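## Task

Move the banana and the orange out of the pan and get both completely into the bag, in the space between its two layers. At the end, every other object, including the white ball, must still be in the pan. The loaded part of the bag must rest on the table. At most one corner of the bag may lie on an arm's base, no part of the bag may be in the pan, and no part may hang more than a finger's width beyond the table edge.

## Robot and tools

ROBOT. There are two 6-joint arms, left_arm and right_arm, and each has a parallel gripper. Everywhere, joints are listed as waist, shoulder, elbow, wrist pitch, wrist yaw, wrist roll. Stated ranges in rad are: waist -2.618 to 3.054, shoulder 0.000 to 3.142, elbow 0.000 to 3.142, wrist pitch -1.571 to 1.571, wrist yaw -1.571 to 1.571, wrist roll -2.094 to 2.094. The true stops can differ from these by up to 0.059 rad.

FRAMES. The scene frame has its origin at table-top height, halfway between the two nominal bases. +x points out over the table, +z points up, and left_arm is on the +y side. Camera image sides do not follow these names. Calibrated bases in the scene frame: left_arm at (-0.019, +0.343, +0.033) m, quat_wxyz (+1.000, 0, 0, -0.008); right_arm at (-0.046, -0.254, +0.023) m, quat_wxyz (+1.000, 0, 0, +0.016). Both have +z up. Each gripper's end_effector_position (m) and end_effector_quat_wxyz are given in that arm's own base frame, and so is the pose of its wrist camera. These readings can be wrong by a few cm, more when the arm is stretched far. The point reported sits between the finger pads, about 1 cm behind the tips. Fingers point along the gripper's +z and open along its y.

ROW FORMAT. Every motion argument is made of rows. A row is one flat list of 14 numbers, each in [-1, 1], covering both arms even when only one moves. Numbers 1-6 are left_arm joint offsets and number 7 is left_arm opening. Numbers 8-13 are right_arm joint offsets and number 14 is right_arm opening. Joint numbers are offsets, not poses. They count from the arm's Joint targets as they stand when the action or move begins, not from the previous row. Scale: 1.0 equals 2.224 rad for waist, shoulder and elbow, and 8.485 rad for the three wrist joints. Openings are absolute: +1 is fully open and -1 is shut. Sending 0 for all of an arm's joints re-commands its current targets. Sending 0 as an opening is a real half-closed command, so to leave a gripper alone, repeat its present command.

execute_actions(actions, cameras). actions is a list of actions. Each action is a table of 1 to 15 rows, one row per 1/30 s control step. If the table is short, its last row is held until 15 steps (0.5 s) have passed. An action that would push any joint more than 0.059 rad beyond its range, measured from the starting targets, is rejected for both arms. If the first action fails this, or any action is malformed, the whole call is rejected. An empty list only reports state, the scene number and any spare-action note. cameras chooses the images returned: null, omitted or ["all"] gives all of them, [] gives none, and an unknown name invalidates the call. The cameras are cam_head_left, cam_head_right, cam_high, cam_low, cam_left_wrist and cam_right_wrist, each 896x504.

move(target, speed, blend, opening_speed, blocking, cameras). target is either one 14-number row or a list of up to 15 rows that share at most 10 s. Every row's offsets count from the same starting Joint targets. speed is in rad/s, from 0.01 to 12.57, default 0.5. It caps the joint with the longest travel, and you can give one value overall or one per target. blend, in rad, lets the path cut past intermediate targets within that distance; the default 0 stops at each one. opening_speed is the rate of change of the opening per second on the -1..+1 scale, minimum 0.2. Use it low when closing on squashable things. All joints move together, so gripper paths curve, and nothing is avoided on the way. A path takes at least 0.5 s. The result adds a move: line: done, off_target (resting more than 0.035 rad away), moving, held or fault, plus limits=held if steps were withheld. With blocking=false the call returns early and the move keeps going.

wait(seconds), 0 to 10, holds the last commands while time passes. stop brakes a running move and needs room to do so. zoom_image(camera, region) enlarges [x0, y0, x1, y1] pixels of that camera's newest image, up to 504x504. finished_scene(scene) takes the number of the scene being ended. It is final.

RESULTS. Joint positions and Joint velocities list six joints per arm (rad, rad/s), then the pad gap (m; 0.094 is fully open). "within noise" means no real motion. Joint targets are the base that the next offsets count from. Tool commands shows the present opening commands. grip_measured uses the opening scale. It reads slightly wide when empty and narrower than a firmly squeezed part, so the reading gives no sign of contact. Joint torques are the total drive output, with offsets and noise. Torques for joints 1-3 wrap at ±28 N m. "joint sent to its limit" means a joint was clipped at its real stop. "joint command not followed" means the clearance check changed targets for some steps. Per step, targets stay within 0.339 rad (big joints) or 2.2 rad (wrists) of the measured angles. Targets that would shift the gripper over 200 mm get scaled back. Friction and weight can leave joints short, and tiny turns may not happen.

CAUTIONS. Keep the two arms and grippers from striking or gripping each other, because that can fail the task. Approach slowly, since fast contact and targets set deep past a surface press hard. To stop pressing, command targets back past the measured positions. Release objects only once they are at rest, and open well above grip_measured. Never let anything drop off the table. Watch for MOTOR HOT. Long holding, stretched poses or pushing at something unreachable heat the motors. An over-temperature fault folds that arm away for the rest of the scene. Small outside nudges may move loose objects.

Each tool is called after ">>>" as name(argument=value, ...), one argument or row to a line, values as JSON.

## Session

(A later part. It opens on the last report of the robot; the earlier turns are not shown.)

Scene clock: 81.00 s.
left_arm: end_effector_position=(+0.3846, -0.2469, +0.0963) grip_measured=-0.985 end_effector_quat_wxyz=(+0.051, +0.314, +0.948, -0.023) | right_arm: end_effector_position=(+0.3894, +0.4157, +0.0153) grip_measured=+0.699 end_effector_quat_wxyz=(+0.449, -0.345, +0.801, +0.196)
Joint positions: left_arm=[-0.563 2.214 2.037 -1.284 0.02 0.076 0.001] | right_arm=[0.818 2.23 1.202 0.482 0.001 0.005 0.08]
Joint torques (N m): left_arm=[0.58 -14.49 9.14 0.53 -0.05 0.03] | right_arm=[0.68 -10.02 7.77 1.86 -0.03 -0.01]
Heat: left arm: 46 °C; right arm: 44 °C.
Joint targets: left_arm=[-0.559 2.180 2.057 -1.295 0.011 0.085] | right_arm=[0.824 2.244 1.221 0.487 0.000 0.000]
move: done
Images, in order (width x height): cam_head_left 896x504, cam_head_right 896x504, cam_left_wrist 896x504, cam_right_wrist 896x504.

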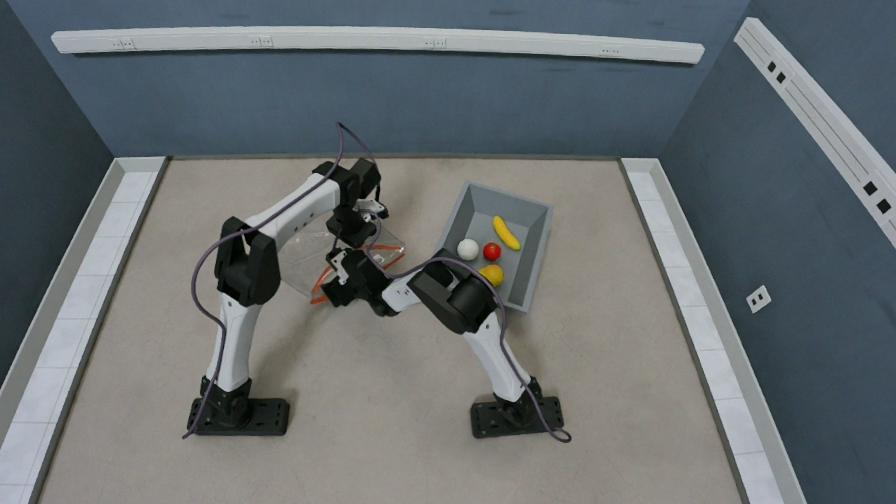

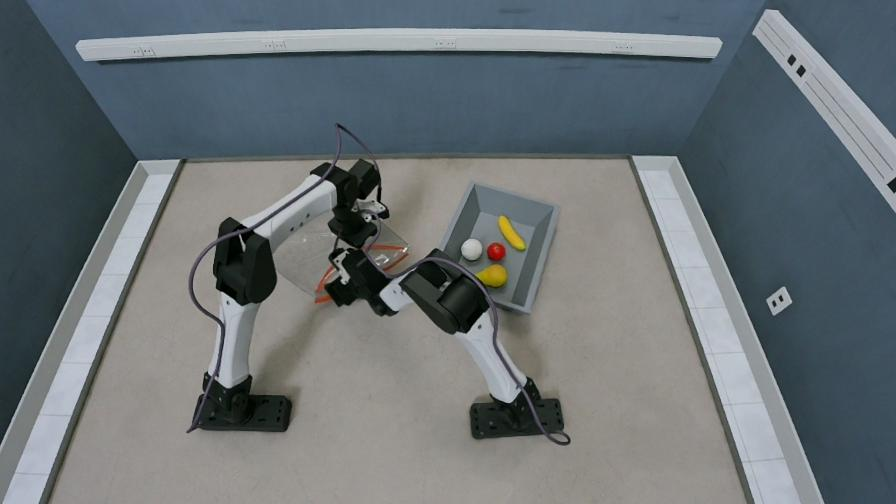

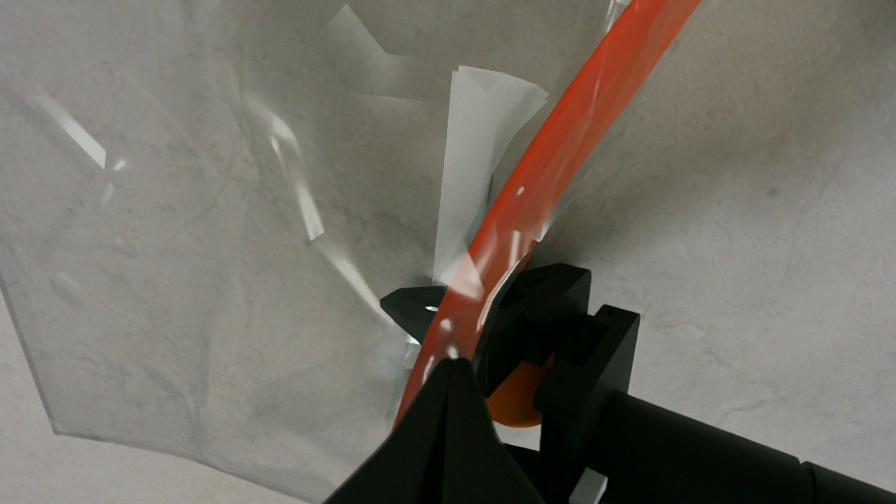

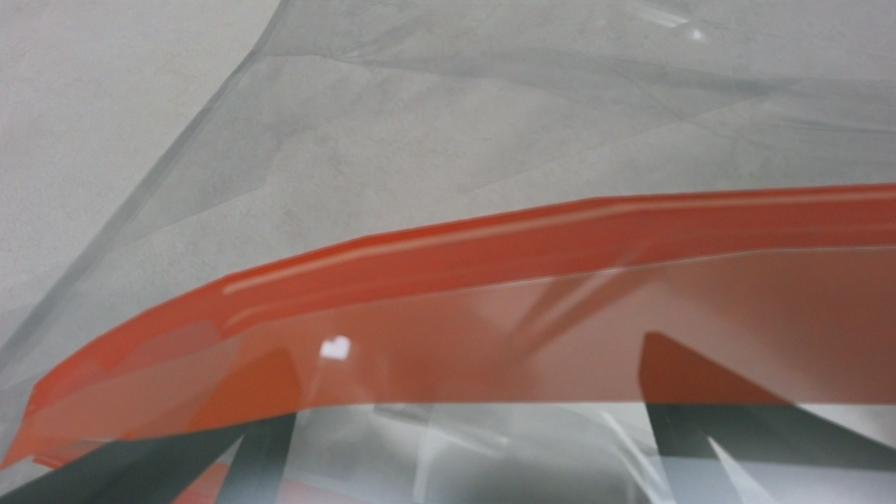

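>>> move(
  target=[
    [0, 0, 0, 0, 0, 0, -1.0, 0, -0.0202, 0, 0, 0, 0, 0.7],
    [0, 0, 0, 0, 0, 0, -1.0, 0, -0.0787, -0.1106, 0.0121, 0, 0, 0.7],
  ],
  speed=0.25,
  blend=[0.02, 0],
  cameras=["cam_right_wrist", "cam_left_wrist", "cam_low"],
)

Scene clock: 84.40 s.
left_arm: end_effector_position=(+0.3846, -0.2469, +0.0963) grip_measured=-0.985 end_effector_quat_wxyz=(+0.051, +0.314, +0.948, -0.023) | right_arm: end_effector_position=(+0.3890, +0.4152, +0.0143) grip_measured=+0.699 end_effector_quat_wxyz=(+0.447, -0.345, +0.802, +0.195)
Joint positions: left_arm=[-0.563 2.214 2.037 -1.284 0.02 0.076 0.001] | right_arm=[0.818 2.23 1.202 0.477 0.001 0.005 0.08]
Joint torques (N m): left_arm=[0.53 -14.45 9.18 0.53 -0.05 0.04] | right_arm=[0.03 -11.19 5.86 1.85 -0.03 0.04]
Heat: left arm: 46 °C; right arm: 44 °C.
Joint targets: left_arm=[-0.559 2.180 2.057 -1.295 0.011 0.085] | right_arm=[0.818 2.230 1.202 0.481 0.001 0.005]
move: held (right_arm; a check stopped the path); path passed 0 of 2 targets; limits=held; right_arm: the elbow is farthest, 0.227 rad from its target
joint command not followed: on one or more control steps a check withheld the commanded joint targets of the right arm, and it was not sent them on those steps.
cause: the commanded joint targets, or the way to them, would bring a part of the robot too close to another arm (this arm's wrist (the part past the wrist pitch) and the left arm's gripper housing).
Images, in order (width x height): cam_low 896x504, cam_left_wrist 896x504, cam_right_wrist 896x504.

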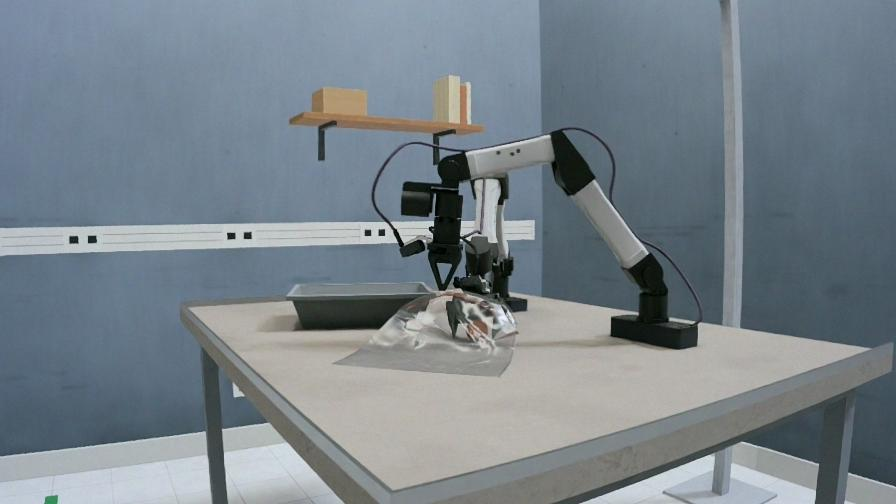

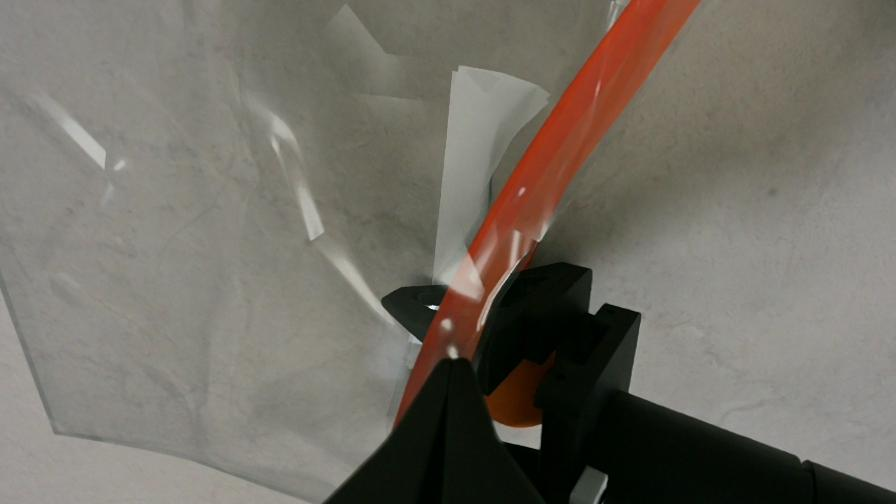

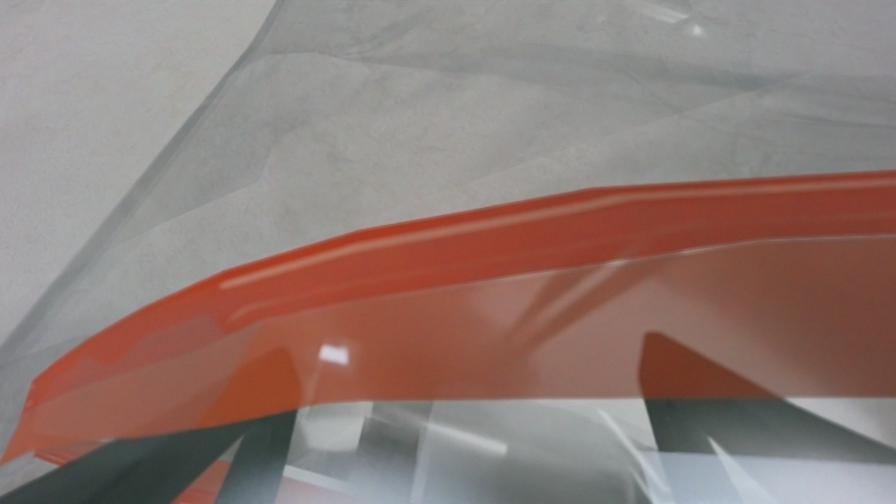

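>>> move(
  target=[
    [0, 0, 0, 0, 0, 0, -1.0, 0.0155, 0, 0, 0, 0, 0, 0.7],
    [0, 0, 0, 0, 0, 0, -1.0, 0.0155, -0.0202, 0, 0, 0, 0, 0.7],
    [0, 0, 0, 0, 0, 0, -1.0, 0.0135, -0.0724, -0.1021, 0.0128, 0, 0, 0.7],
  ],
  speed=0.25,
  blend=[0, 0.02, 0],
  cameras=["cam_right_wrist", "cam_left_wrist", "cam_low"],
)

Scene clock: 87.00 s.
left_arm: end_effector_position=(+0.3846, -0.2469, +0.0963) grip_measured=-0.985 end_effector_quat_wxyz=(+0.051, +0.314, +0.948, -0.023) | right_arm: end_effector_position=(+0.3435, +0.3913, +0.0077) grip_measured=+0.699 end_effector_quat_wxyz=(+0.435, -0.360, +0.801, +0.198)
Joint positions: left_arm=[-0.563 2.214 2.037 -1.284 0.02 0.076 0.001] | right_arm=[0.851 2.119 0.978 0.568 0.001 0.005 0.08]
Joint torques (N m): left_arm=[0.58 -14.45 9.18 0.52 -0.06 0.03] | right_arm=[-0.21 -14.27 5.08 1.97 -0.03 0.04]
Heat: left arm: 47 °C; right arm: 45 °C.
Joint targets: left_arm=[-0.559 2.180 2.057 -1.295 0.011 0.085] | right_arm=[0.848 2.069 0.974 0.589 0.001 0.005]
move: off_target (right_arm); right_arm: the shoulder is farthest, 0.050 rad from its target
Images, in order (width x height): cam_low 896x504, cam_left_wrist 896x504, cam_right_wrist 896x504.

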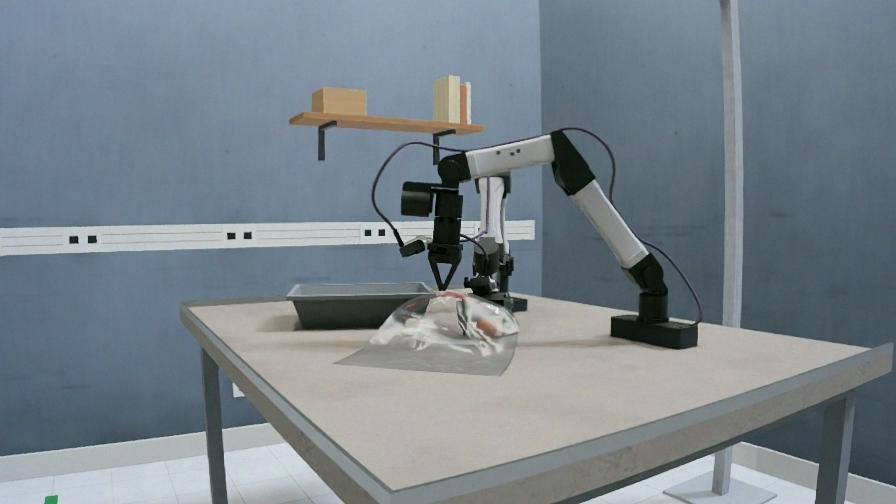

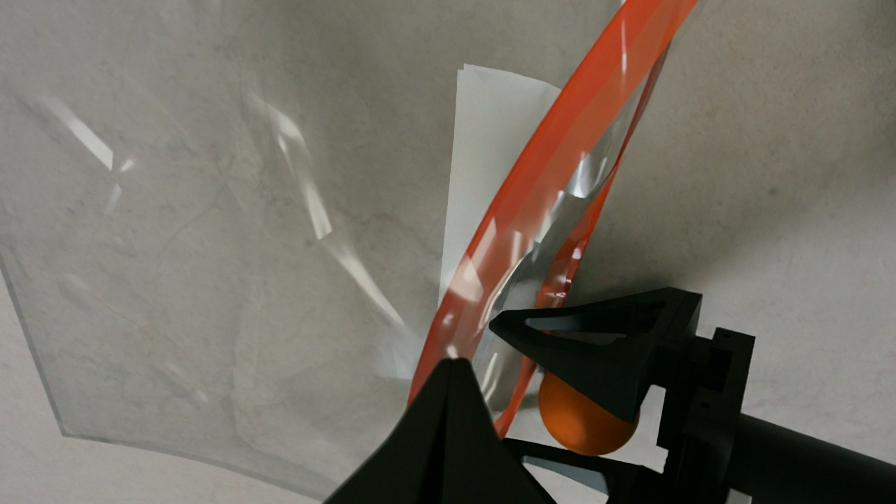

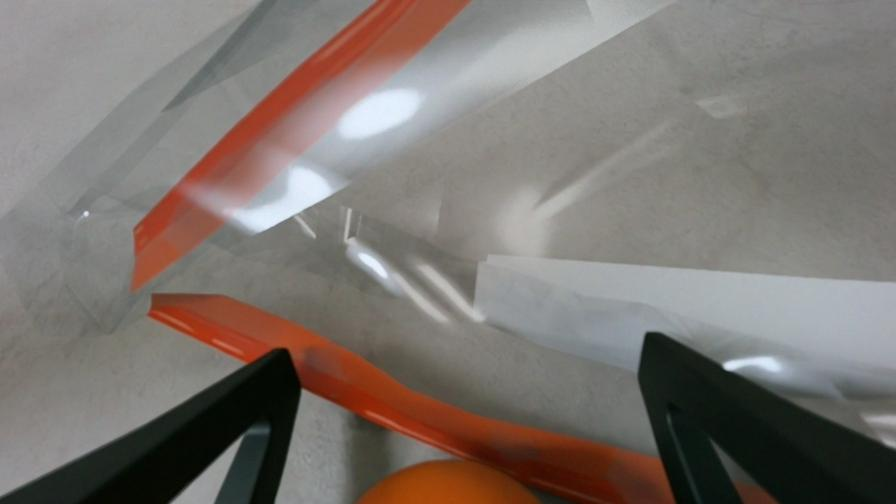

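>>> move(
  target=[0, 0, 0, 0, 0, 0, -1.0, 0, -0.0234, -0.0531, 0.0084, 0, 0, 0.7],
  speed=0.25,
  cameras=["cam_right_wrist", "cam_left_wrist"],
)

Scene clock: 89.57 s.
left_arm: end_effector_position=(+0.3846, -0.2469, +0.0963) grip_measured=-0.985 end_effector_quat_wxyz=(+0.051, +0.314, +0.948, -0.023) | right_arm: end_effector_position=(+0.3275, +0.3730, +0.0070) grip_measured=+0.699 end_effector_quat_wxyz=(+0.439, -0.359, +0.799, +0.199)
Joint positions: left_arm=[-0.563 2.214 2.037 -1.284 0.02 0.076 0.001] | right_arm=[0.851 2.064 0.859 0.639 0.001 0.005 0.08]
Joint torques (N m): left_arm=[0.54 -14.46 9.16 0.53 -0.05 0.04] | right_arm=[-0.21 -13.34 4.81 2.07 -0.03 0.04]
Heat: left arm: 47 °C; right arm: 46 °C.
Joint targets: left_arm=[-0.559 2.180 2.057 -1.295 0.011 0.085] | right_arm=[0.848 2.017 0.856 0.661 0.001 0.005]
move: off_target (right_arm); right_arm: the shoulder is farthest, 0.047 rad from its target
Images, in order (width x height): cam_left_wrist 896x504, cam_right_wrist 896x504.

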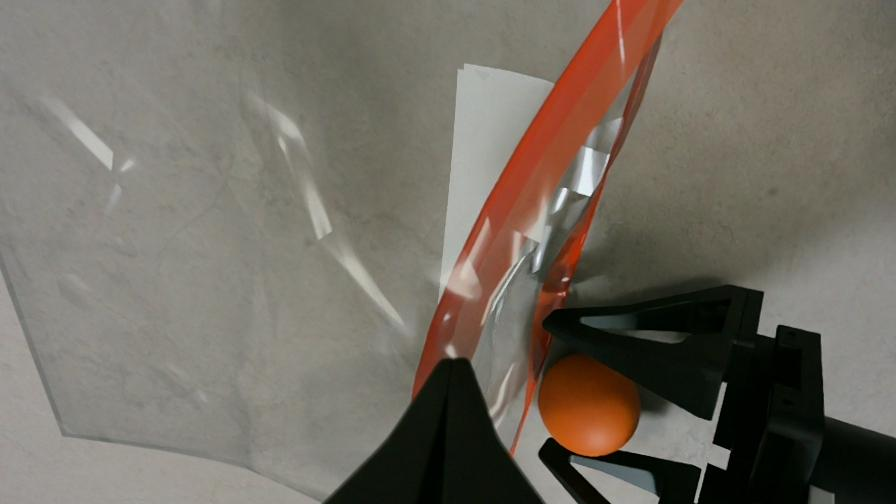

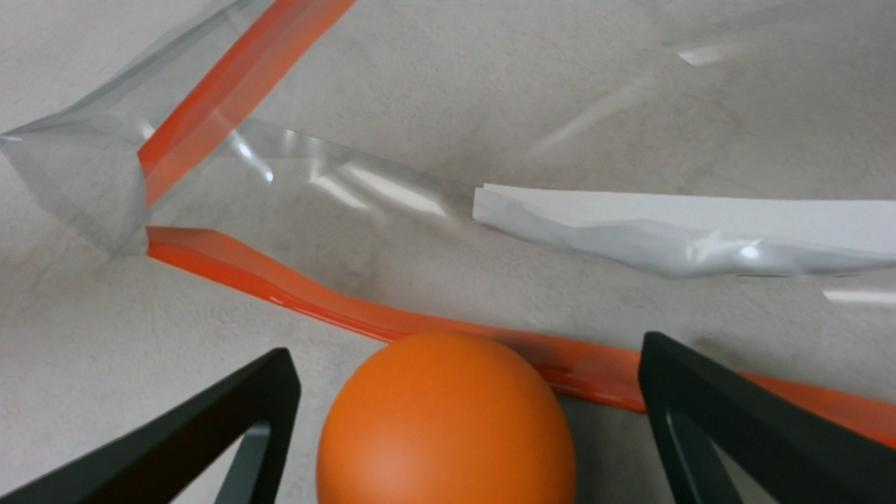

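>>> move(
  target=[0, 0, 0, 0, 0, 0, -1.0, 0, -0.0063, -0.0153, 0.0019, 0, 0, 0.7],
  speed=0.25,
  cameras=["cam_right_wrist"],
)

>>> move(
  target=[0, 0, 0, 0, 0, 0, -1.0, 0, 0, 0, 0, 0, 0, -0.13],
  opening_speed=0.6,
  cameras=["cam_right_wrist", "cam_left_wrist"],
)

Scene clock: 91.03 s.
left_arm: end_effector_position=(+0.3846, -0.2469, +0.0963) grip_measured=-0.985 end_effector_quat_wxyz=(+0.051, +0.314, +0.948, -0.023) | right_arm: end_effector_position=(+0.3224, +0.3673, +0.0059) grip_measured=+0.699 end_effector_quat_wxyz=(+0.438, -0.360, +0.800, +0.199)
Joint positions: left_arm=[-0.563 2.214 2.037 -1.284 0.02 0.076 0.001] | right_arm=[0.851 2.049 0.826 0.656 0.001 0.005 0.08]
Joint torques (N m): left_arm=[0.55 -14.46 9.2 0.53 -0.05 0.03] | right_arm=[-0.23 -12.97 4.68 1.96 -0.03 0.05]
Heat: left arm: 48 °C; right arm: 47 °C.
Joint targets: left_arm=[-0.559 2.180 2.057 -1.295 0.011 0.085] | right_arm=[0.848 2.003 0.822 0.677 0.001 0.005]
move: off_target (right_arm); right_arm: the shoulder is farthest, 0.046 rad from its target
Images, in order (width x height): cam_right_wrist 896x504.

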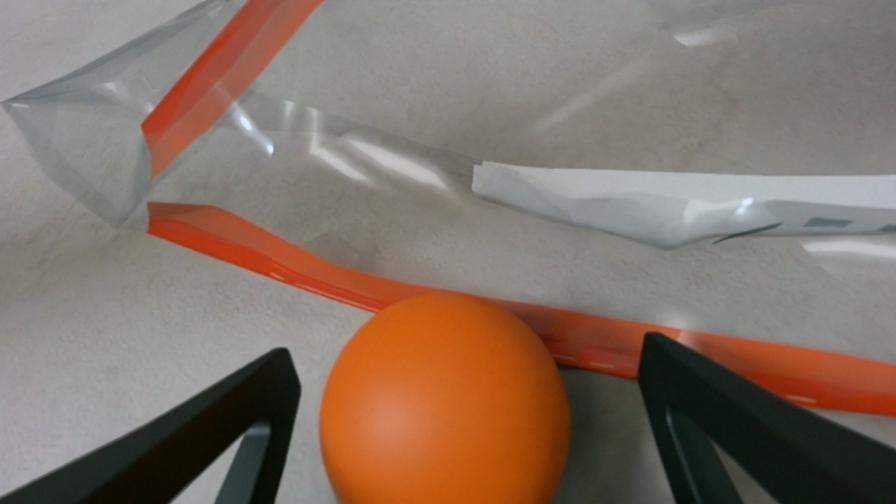

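Scene clock: 92.77 s.
left_arm: end_effector_position=(+0.3846, -0.2469, +0.0963) grip_measured=-0.985 end_effector_quat_wxyz=(+0.051, +0.314, +0.948, -0.023) | right_arm: end_effector_position=(+0.3225, +0.3673, +0.0060) grip_measured=-0.126 end_effector_quat_wxyz=(+0.438, -0.359, +0.800, +0.199)
Joint positions: left_arm=[-0.563 2.214 2.037 -1.284 0.02 0.076 0.001] | right_arm=[0.851 2.049 0.826 0.656 0.001 0.005 0.041]
Joint velocities: left_arm=[within noise] | right_arm=[-0.007 0.002 0.017 0.037 -0.081 0.066 0.008]
Joint torques (N m): left_arm=[0.54 -14.45 9.16 0.53 -0.05 0.04] | right_arm=[-0.23 -13 4.68 2 -0.02 0.04]
Heat: left arm: 48 °C; right arm: 47 °C.
Joint targets: left_arm=[-0.559 2.180 2.057 -1.295 0.011 0.085] | right_arm=[0.848 2.003 0.822 0.677 0.001 0.005]
move: off_target (right_arm); right_arm: the shoulder is farthest, 0.046 rad from its target
Images, in order (width x height): cam_left_wrist 896x504, cam_right_wrist 896x504.

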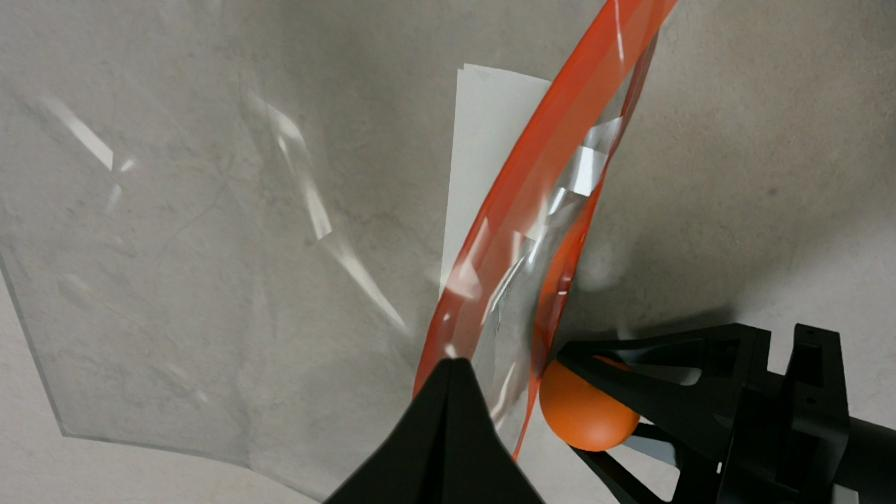

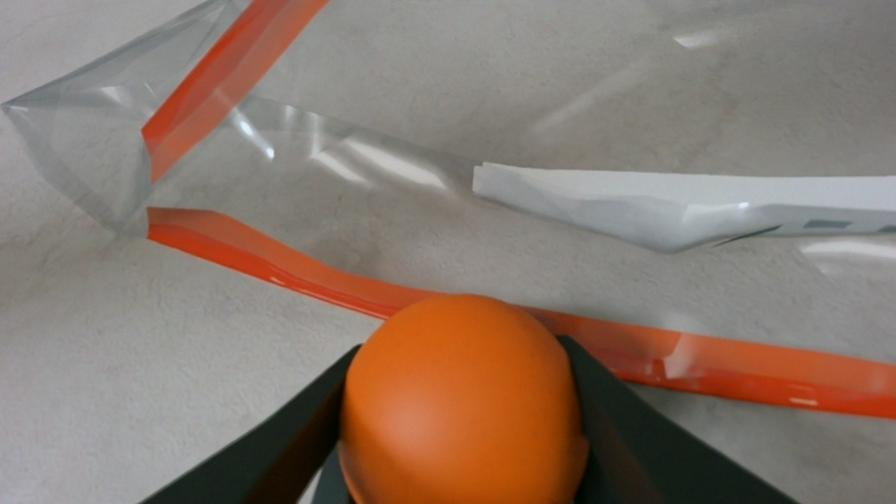

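>>> move(
  target=[0, 0, 0, 0, 0, 0, -1.0, 0, 0, 0, 0, 0, 0, -0.3],
  opening_speed=0.3,
  cameras=["cam_right_wrist"],
)

Scene clock: 93.77 s.
left_arm: end_effector_position=(+0.3846, -0.2469, +0.0963) grip_measured=-0.985 end_effector_quat_wxyz=(+0.051, +0.314, +0.948, -0.023) | right_arm: end_effector_position=(+0.3225, +0.3673, +0.0060) grip_measured=-0.159 end_effector_quat_wxyz=(+0.438, -0.359, +0.800, +0.199)
Joint positions: left_arm=[-0.563 2.214 2.037 -1.284 0.02 0.076 0.001] | right_arm=[0.851 2.049 0.826 0.656 0.001 0.005 0.04]
Joint torques (N m): left_arm=[0.55 -14.49 9.17 0.53 -0.05 0.04] | right_arm=[-0.21 -13.01 4.68 2 -0.03 0.04]
Heat: left arm: 48 °C; right arm: 47 °C.
Joint targets: left_arm=[-0.559 2.180 2.057 -1.295 0.011 0.085] | right_arm=[0.848 2.003 0.822 0.677 0.001 0.005]
move: off_target (right_arm); right_arm: the shoulder is farthest, 0.046 rad from its target
Images, in order (width x height): cam_right_wrist 896x504.

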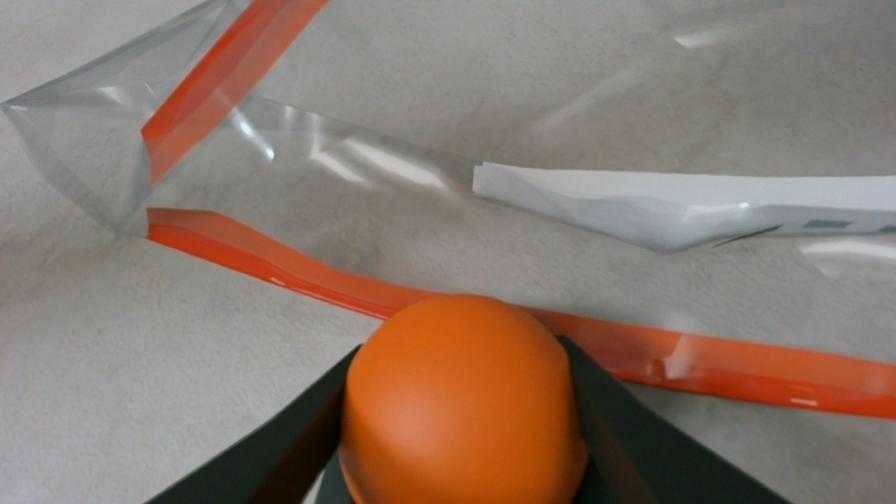

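>>> move(
  target=[
    [0, 0, 0, 0, 0, 0, -1.0, 0.0054, -0.0216, -0.0018, -0.0058, 0, 0, -0.3],
    [0, 0, 0, 0, 0, 0, -1.0, 0.0072, 0.0486, 0.0962, -0.0166, 0, 0, -0.3],
    [0, 0, 0, 0, 0, 0, -1.0, 0.0072, 0.1120, 0.2050, -0.0279, 0, 0, -0.3],
  ],
  speed=0.3,
  blend=[0.0, 0.03, 0],
  cameras=["cam_right_wrist", "cam_left_wrist", "cam_low"],
)

>>> zoom_image(
  camera="cam_low",
  region=[320, 210, 540, 390],
)

Scene clock: 97.70 s.
left_arm: end_effector_position=(+0.3846, -0.2469, +0.0963) grip_measured=-0.985 end_effector_quat_wxyz=(+0.051, +0.314, +0.948, -0.023) | right_arm: end_effector_position=(+0.3787, +0.4368, +0.0212) grip_measured=-0.161 end_effector_quat_wxyz=(+0.444, -0.360, +0.795, +0.203)
Joint positions: left_arm=[-0.563 2.214 2.037 -1.284 0.02 0.076 0.001] | right_arm=[0.857 2.238 1.252 0.435 0.001 0.005 0.039]
Joint torques (N m): left_arm=[0.54 -14.46 9.18 0.53 -0.05 0.05] | right_arm=[0.75 -10.13 8.54 1.82 -0.02 0.05]
Heat: left arm: 49 °C; right arm: 46 °C.
Joint targets: left_arm=[-0.559 2.180 2.057 -1.295 0.011 0.085] | right_arm=[0.864 2.252 1.278 0.440 0.001 0.005]
move: done
Images, in order (width x height): cam_low 896x504, cam_left_wrist 896x504, cam_right_wrist 896x504.

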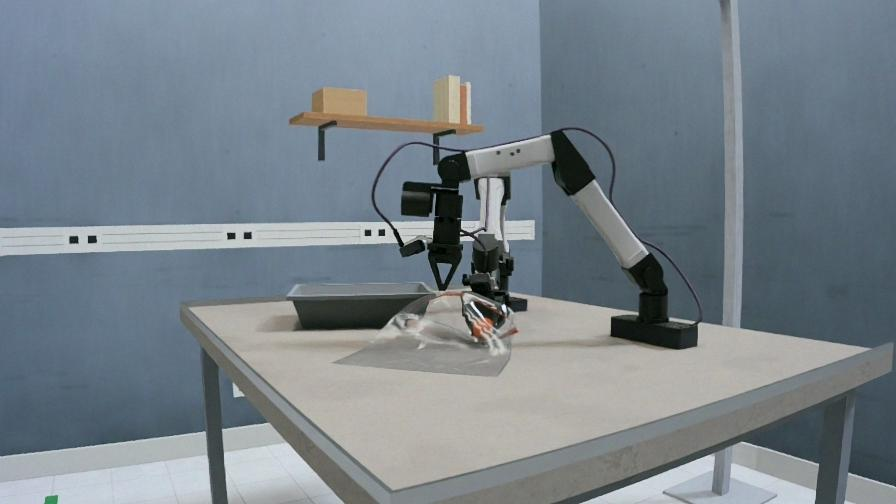

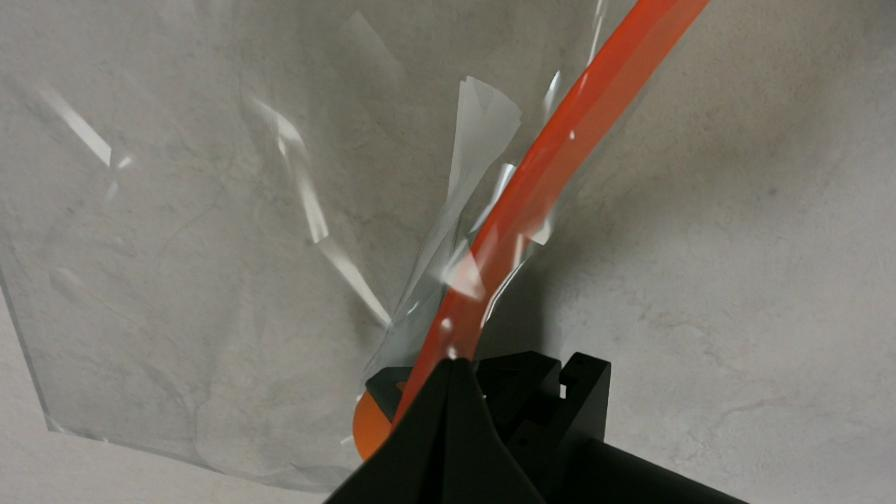

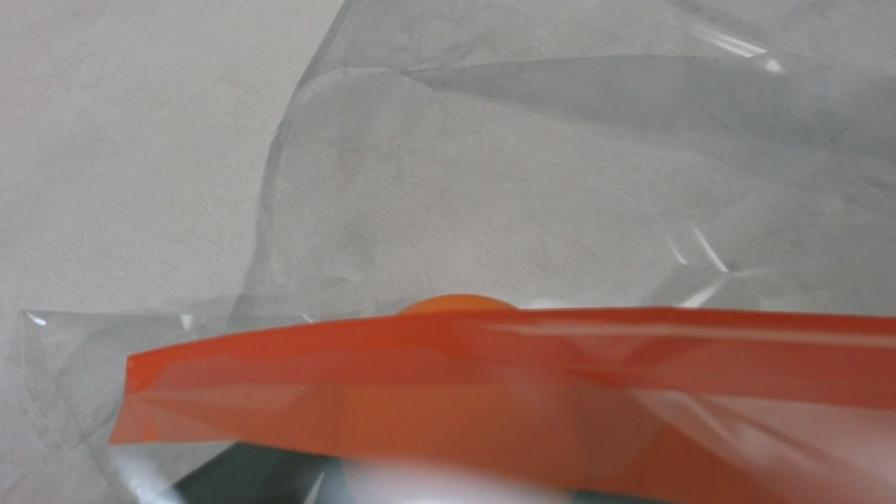

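Scaled by 2.291 from the camera's 896x504 image, which has a finer 1280x720 frame.

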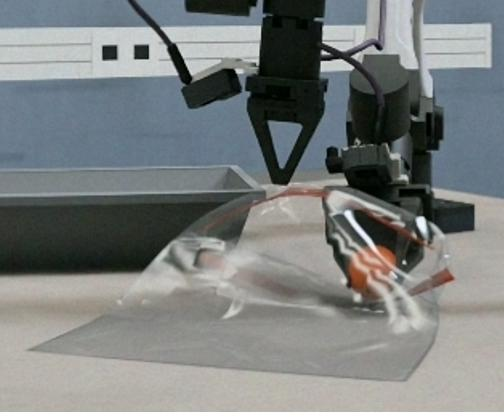

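>>> move(
  target=[0, 0, 0, 0, 0, 0, -1.0, 0, 0.0297, 0.0531, -0.0062, 0, 0, -0.3],
  speed=0.3,
  cameras=["cam_right_wrist", "cam_left_wrist", "cam_low"],
)

>>> zoom_image(
  camera="cam_low",
  region=[320, 210, 540, 390],
)

Scene clock: 99.37 s.
left_arm: end_effector_position=(+0.3846, -0.2469, +0.0963) grip_measured=-0.985 end_effector_quat_wxyz=(+0.051, +0.314, +0.948, -0.023) | right_arm: end_effector_position=(+0.3929, +0.4532, +0.0198) grip_measured=-0.161 end_effector_quat_wxyz=(+0.443, -0.360, +0.795, +0.203)
Joint positions: left_arm=[-0.563 2.214 2.037 -1.284 0.02 0.076 0.001] | right_arm=[0.857 2.303 1.369 0.382 0.001 0.005 0.039]
Joint torques (N m): left_arm=[0.54 -14.48 9.17 0.53 -0.06 0.03] | right_arm=[0.75 -10.69 8.81 1.86 -0.02 0.04]
Heat: left arm: 49 °C; right arm: 46 °C.
Joint targets: left_arm=[-0.559 2.180 2.057 -1.295 0.011 0.085] | right_arm=[0.864 2.318 1.396 0.387 0.001 0.005]
move: done
Images, in order (width x height): cam_low 896x504, cam_left_wrist 896x504, cam_right_wrist 896x504.

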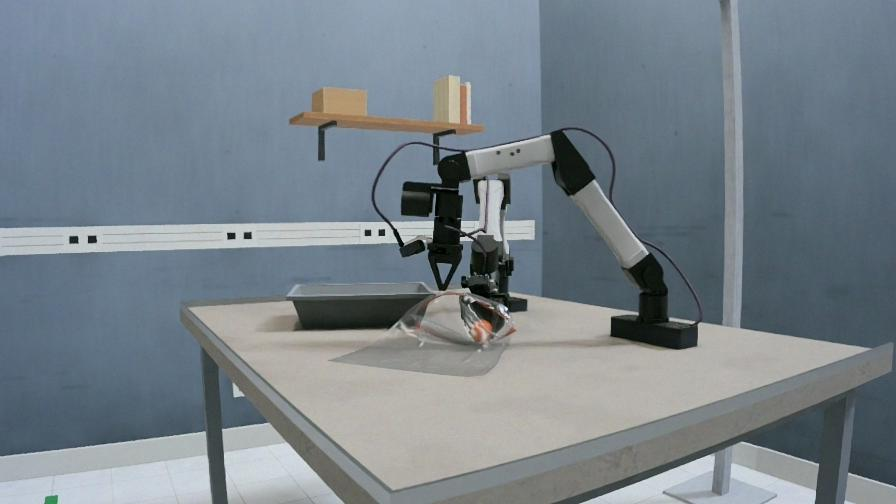

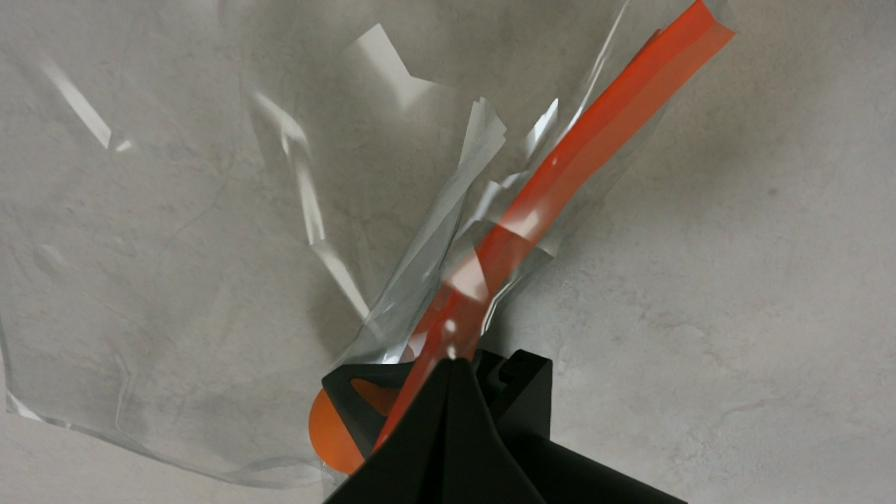

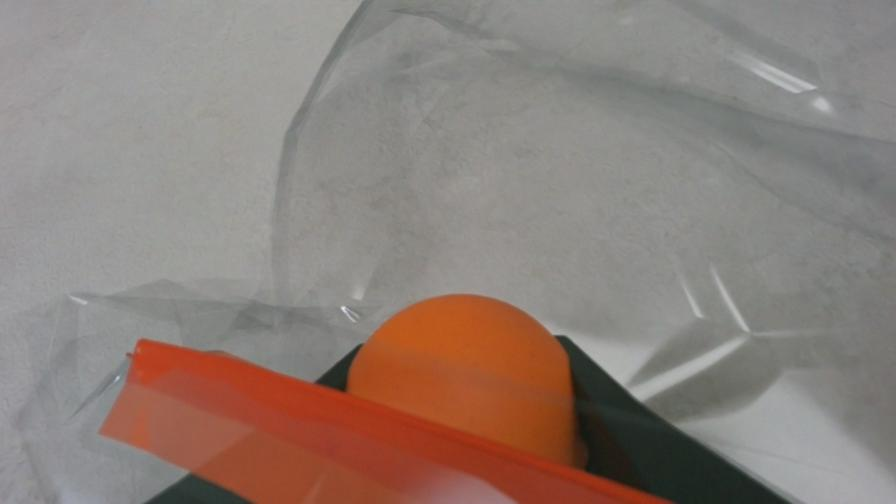

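Scaled by 2.291 from the camera's 896x504 image, which has a finer 1280x720 frame.

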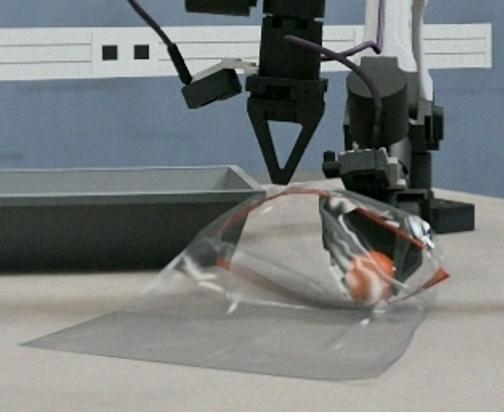

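>>> move(
  target=[0, 0, 0, 0, 0, 0, -1.0, 0, 0.0125, -0.0022, 0.0053, 0, 0, -0.3],
  speed=0.15,
  cameras=["cam_right_wrist", "cam_left_wrist"],
)

Scene clock: 102.03 s.
left_arm: end_effector_position=(+0.3846, -0.2469, +0.0963) grip_measured=-0.985 end_effector_quat_wxyz=(+0.051, +0.314, +0.948, -0.023) | right_arm: end_effector_position=(+0.3936, +0.4540, +0.0101) grip_measured=-0.161 end_effector_quat_wxyz=(+0.444, -0.360, +0.795, +0.204)
Joint positions: left_arm=[-0.563 2.214 2.037 -1.284 0.02 0.076 0.001] | right_arm=[0.857 2.33 1.369 0.411 0.001 0.005 0.039]
Joint torques (N m): left_arm=[0.53 -14.48 9.17 0.53 -0.06 0.04] | right_arm=[0.75 -10.73 8.27 2.06 -0.03 0.04]
Heat: left arm: 50 °C; right arm: 46 °C.
Joint targets: left_arm=[-0.559 2.180 2.057 -1.295 0.011 0.085] | right_arm=[0.864 2.346 1.391 0.433 0.001 0.005]
move: done
Images, in order (width x height): cam_left_wrist 896x504, cam_right_wrist 896x504.

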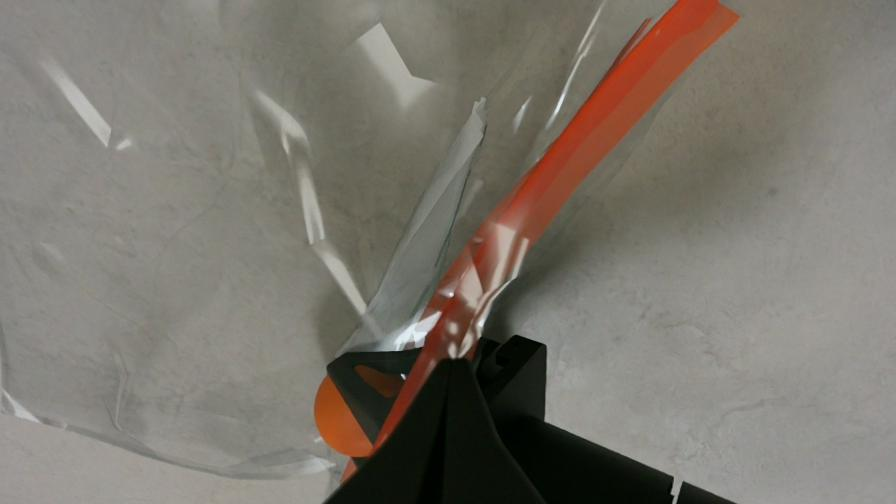

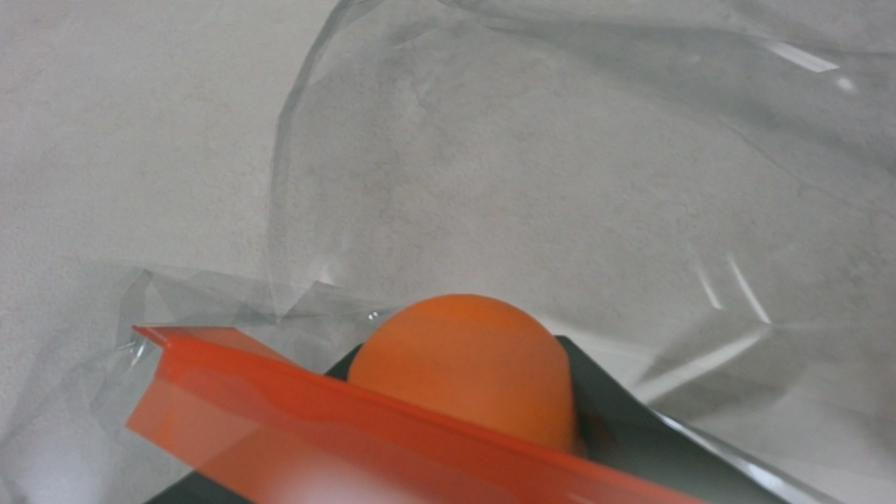

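>>> move(
  target=[0, 0, 0, 0, 0, 0, -1.0, 0, 0, 0, 0, 0, 0, 0.4],
  opening_speed=1.0,
  cameras=["cam_right_wrist", "cam_left_wrist"],
)

Scene clock: 103.37 s.
left_arm: end_effector_position=(+0.3845, -0.2468, +0.0962) grip_measured=-0.985 end_effector_quat_wxyz=(+0.051, +0.314, +0.948, -0.023) | right_arm: end_effector_position=(+0.3937, +0.4541, +0.0101) grip_measured=+0.399 end_effector_quat_wxyz=(+0.445, -0.360, +0.794, +0.204)
Joint positions: left_arm=[-0.563 2.214 2.037 -1.285 0.02 0.076 0.001] | right_arm=[0.857 2.33 1.369 0.412 0.001 0.005 0.066]
Joint torques (N m): left_arm=[0.51 -14.42 9.17 0.53 -0.05 0.04] | right_arm=[0.75 -10.73 8.24 2 -0.03 0.04]
Heat: left arm: 50 °C; right arm: 46 °C.
Joint targets: left_arm=[-0.559 2.180 2.057 -1.295 0.011 0.085] | right_arm=[0.864 2.346 1.391 0.433 0.001 0.005]
move: done
Images, in order (width x height): cam_left_wrist 896x504, cam_right_wrist 896x504.

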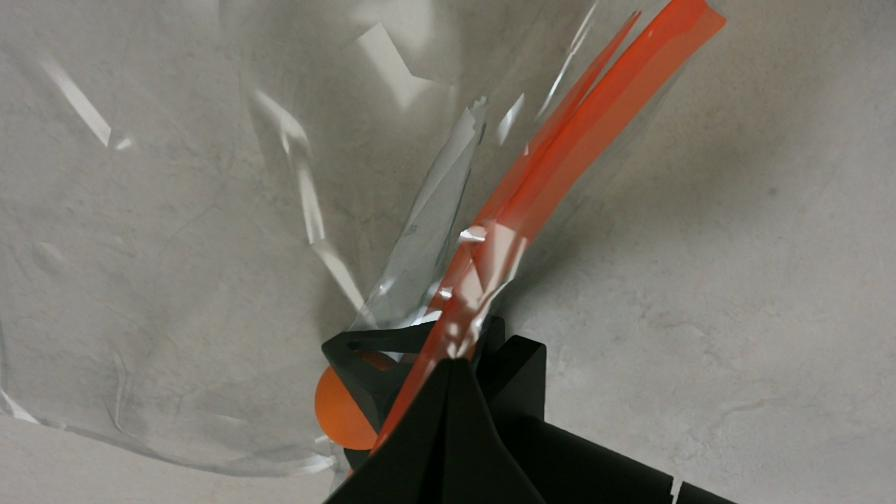

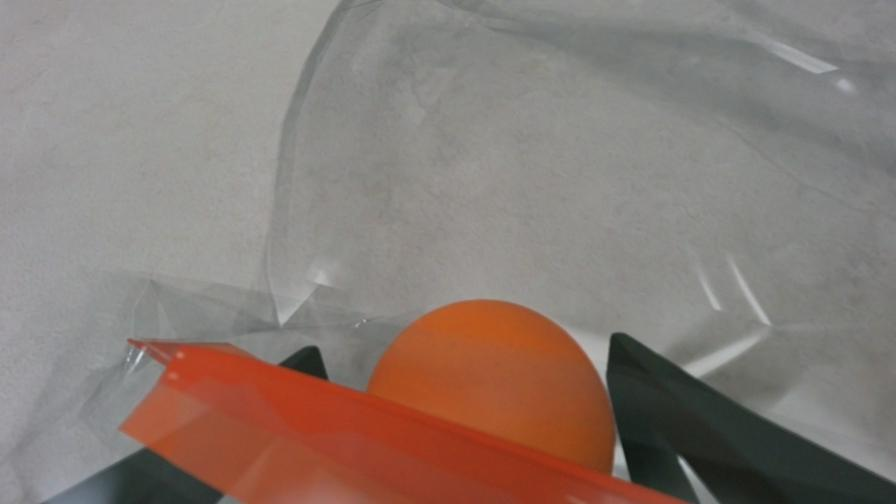

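>>> move(
  target=[
    [0, 0, 0, 0, 0, 0, -1.0, -0.0045, -0.0274, 0, 0, 0, 0, 0.4],
    [0, 0, 0, 0, 0, 0, -1.0, -0.0045, -0.1084, -0.1619, 0.0179, 0, 0, 0.4],
  ],
  speed=0.25,
  cameras=["cam_right_wrist", "cam_left_wrist"],
)

Scene clock: 106.43 s.
left_arm: end_effector_position=(+0.3845, -0.2468, +0.0962) grip_measured=-0.985 end_effector_quat_wxyz=(+0.051, +0.314, +0.948, -0.023) | right_arm: end_effector_position=(+0.3503, +0.4040, +0.0085) grip_measured=+0.399 end_effector_quat_wxyz=(+0.441, -0.361, +0.797, +0.202)
Joint positions: left_arm=[-0.563 2.214 2.037 -1.285 0.02 0.076 0.001] | right_arm=[0.857 2.156 1.034 0.563 0.001 0.005 0.066]
Joint torques (N m): left_arm=[0.57 -14.46 9.17 0.53 -0.05 0.03] | right_arm=[-0.21 -14.8 5.18 2.01 -0.03 0.04]
Heat: left arm: 50 °C; right arm: 47 °C.
Joint targets: left_arm=[-0.559 2.180 2.057 -1.295 0.011 0.085] | right_arm=[0.854 2.105 1.031 0.584 0.001 0.005]
move: off_target (right_arm); right_arm: the shoulder is farthest, 0.051 rad from its target
Images, in order (width x height): cam_left_wrist 896x504, cam_right_wrist 896x504.

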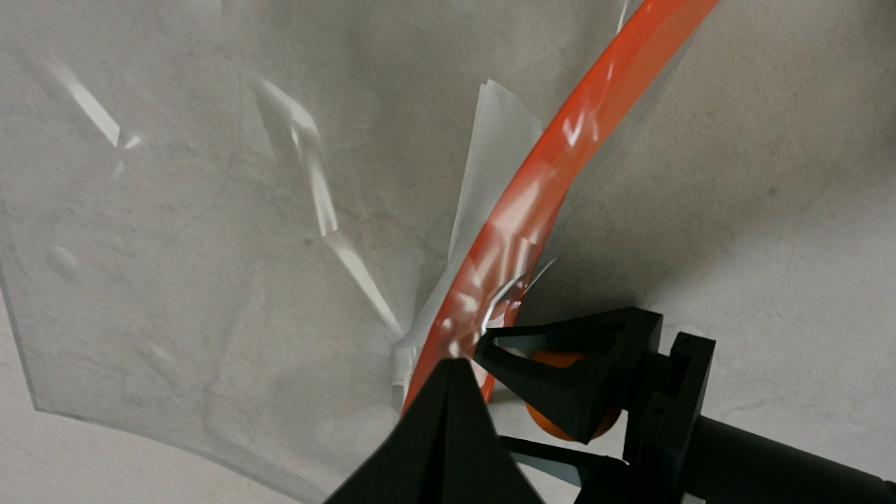

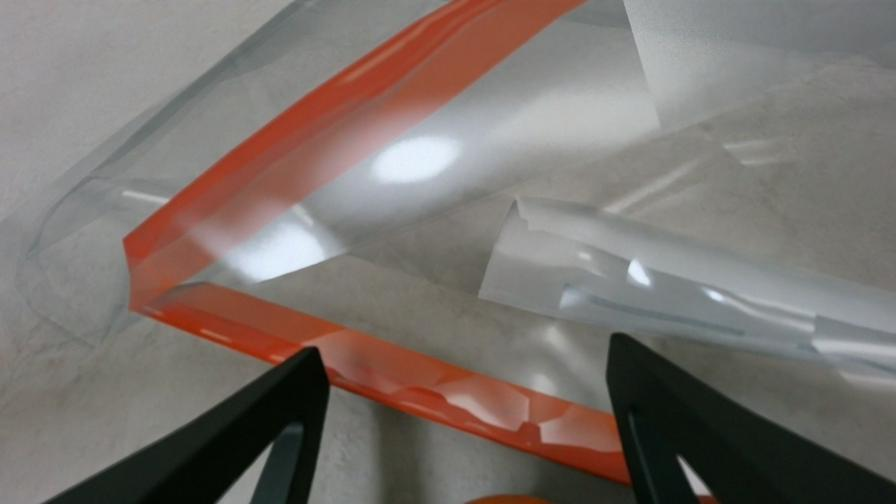

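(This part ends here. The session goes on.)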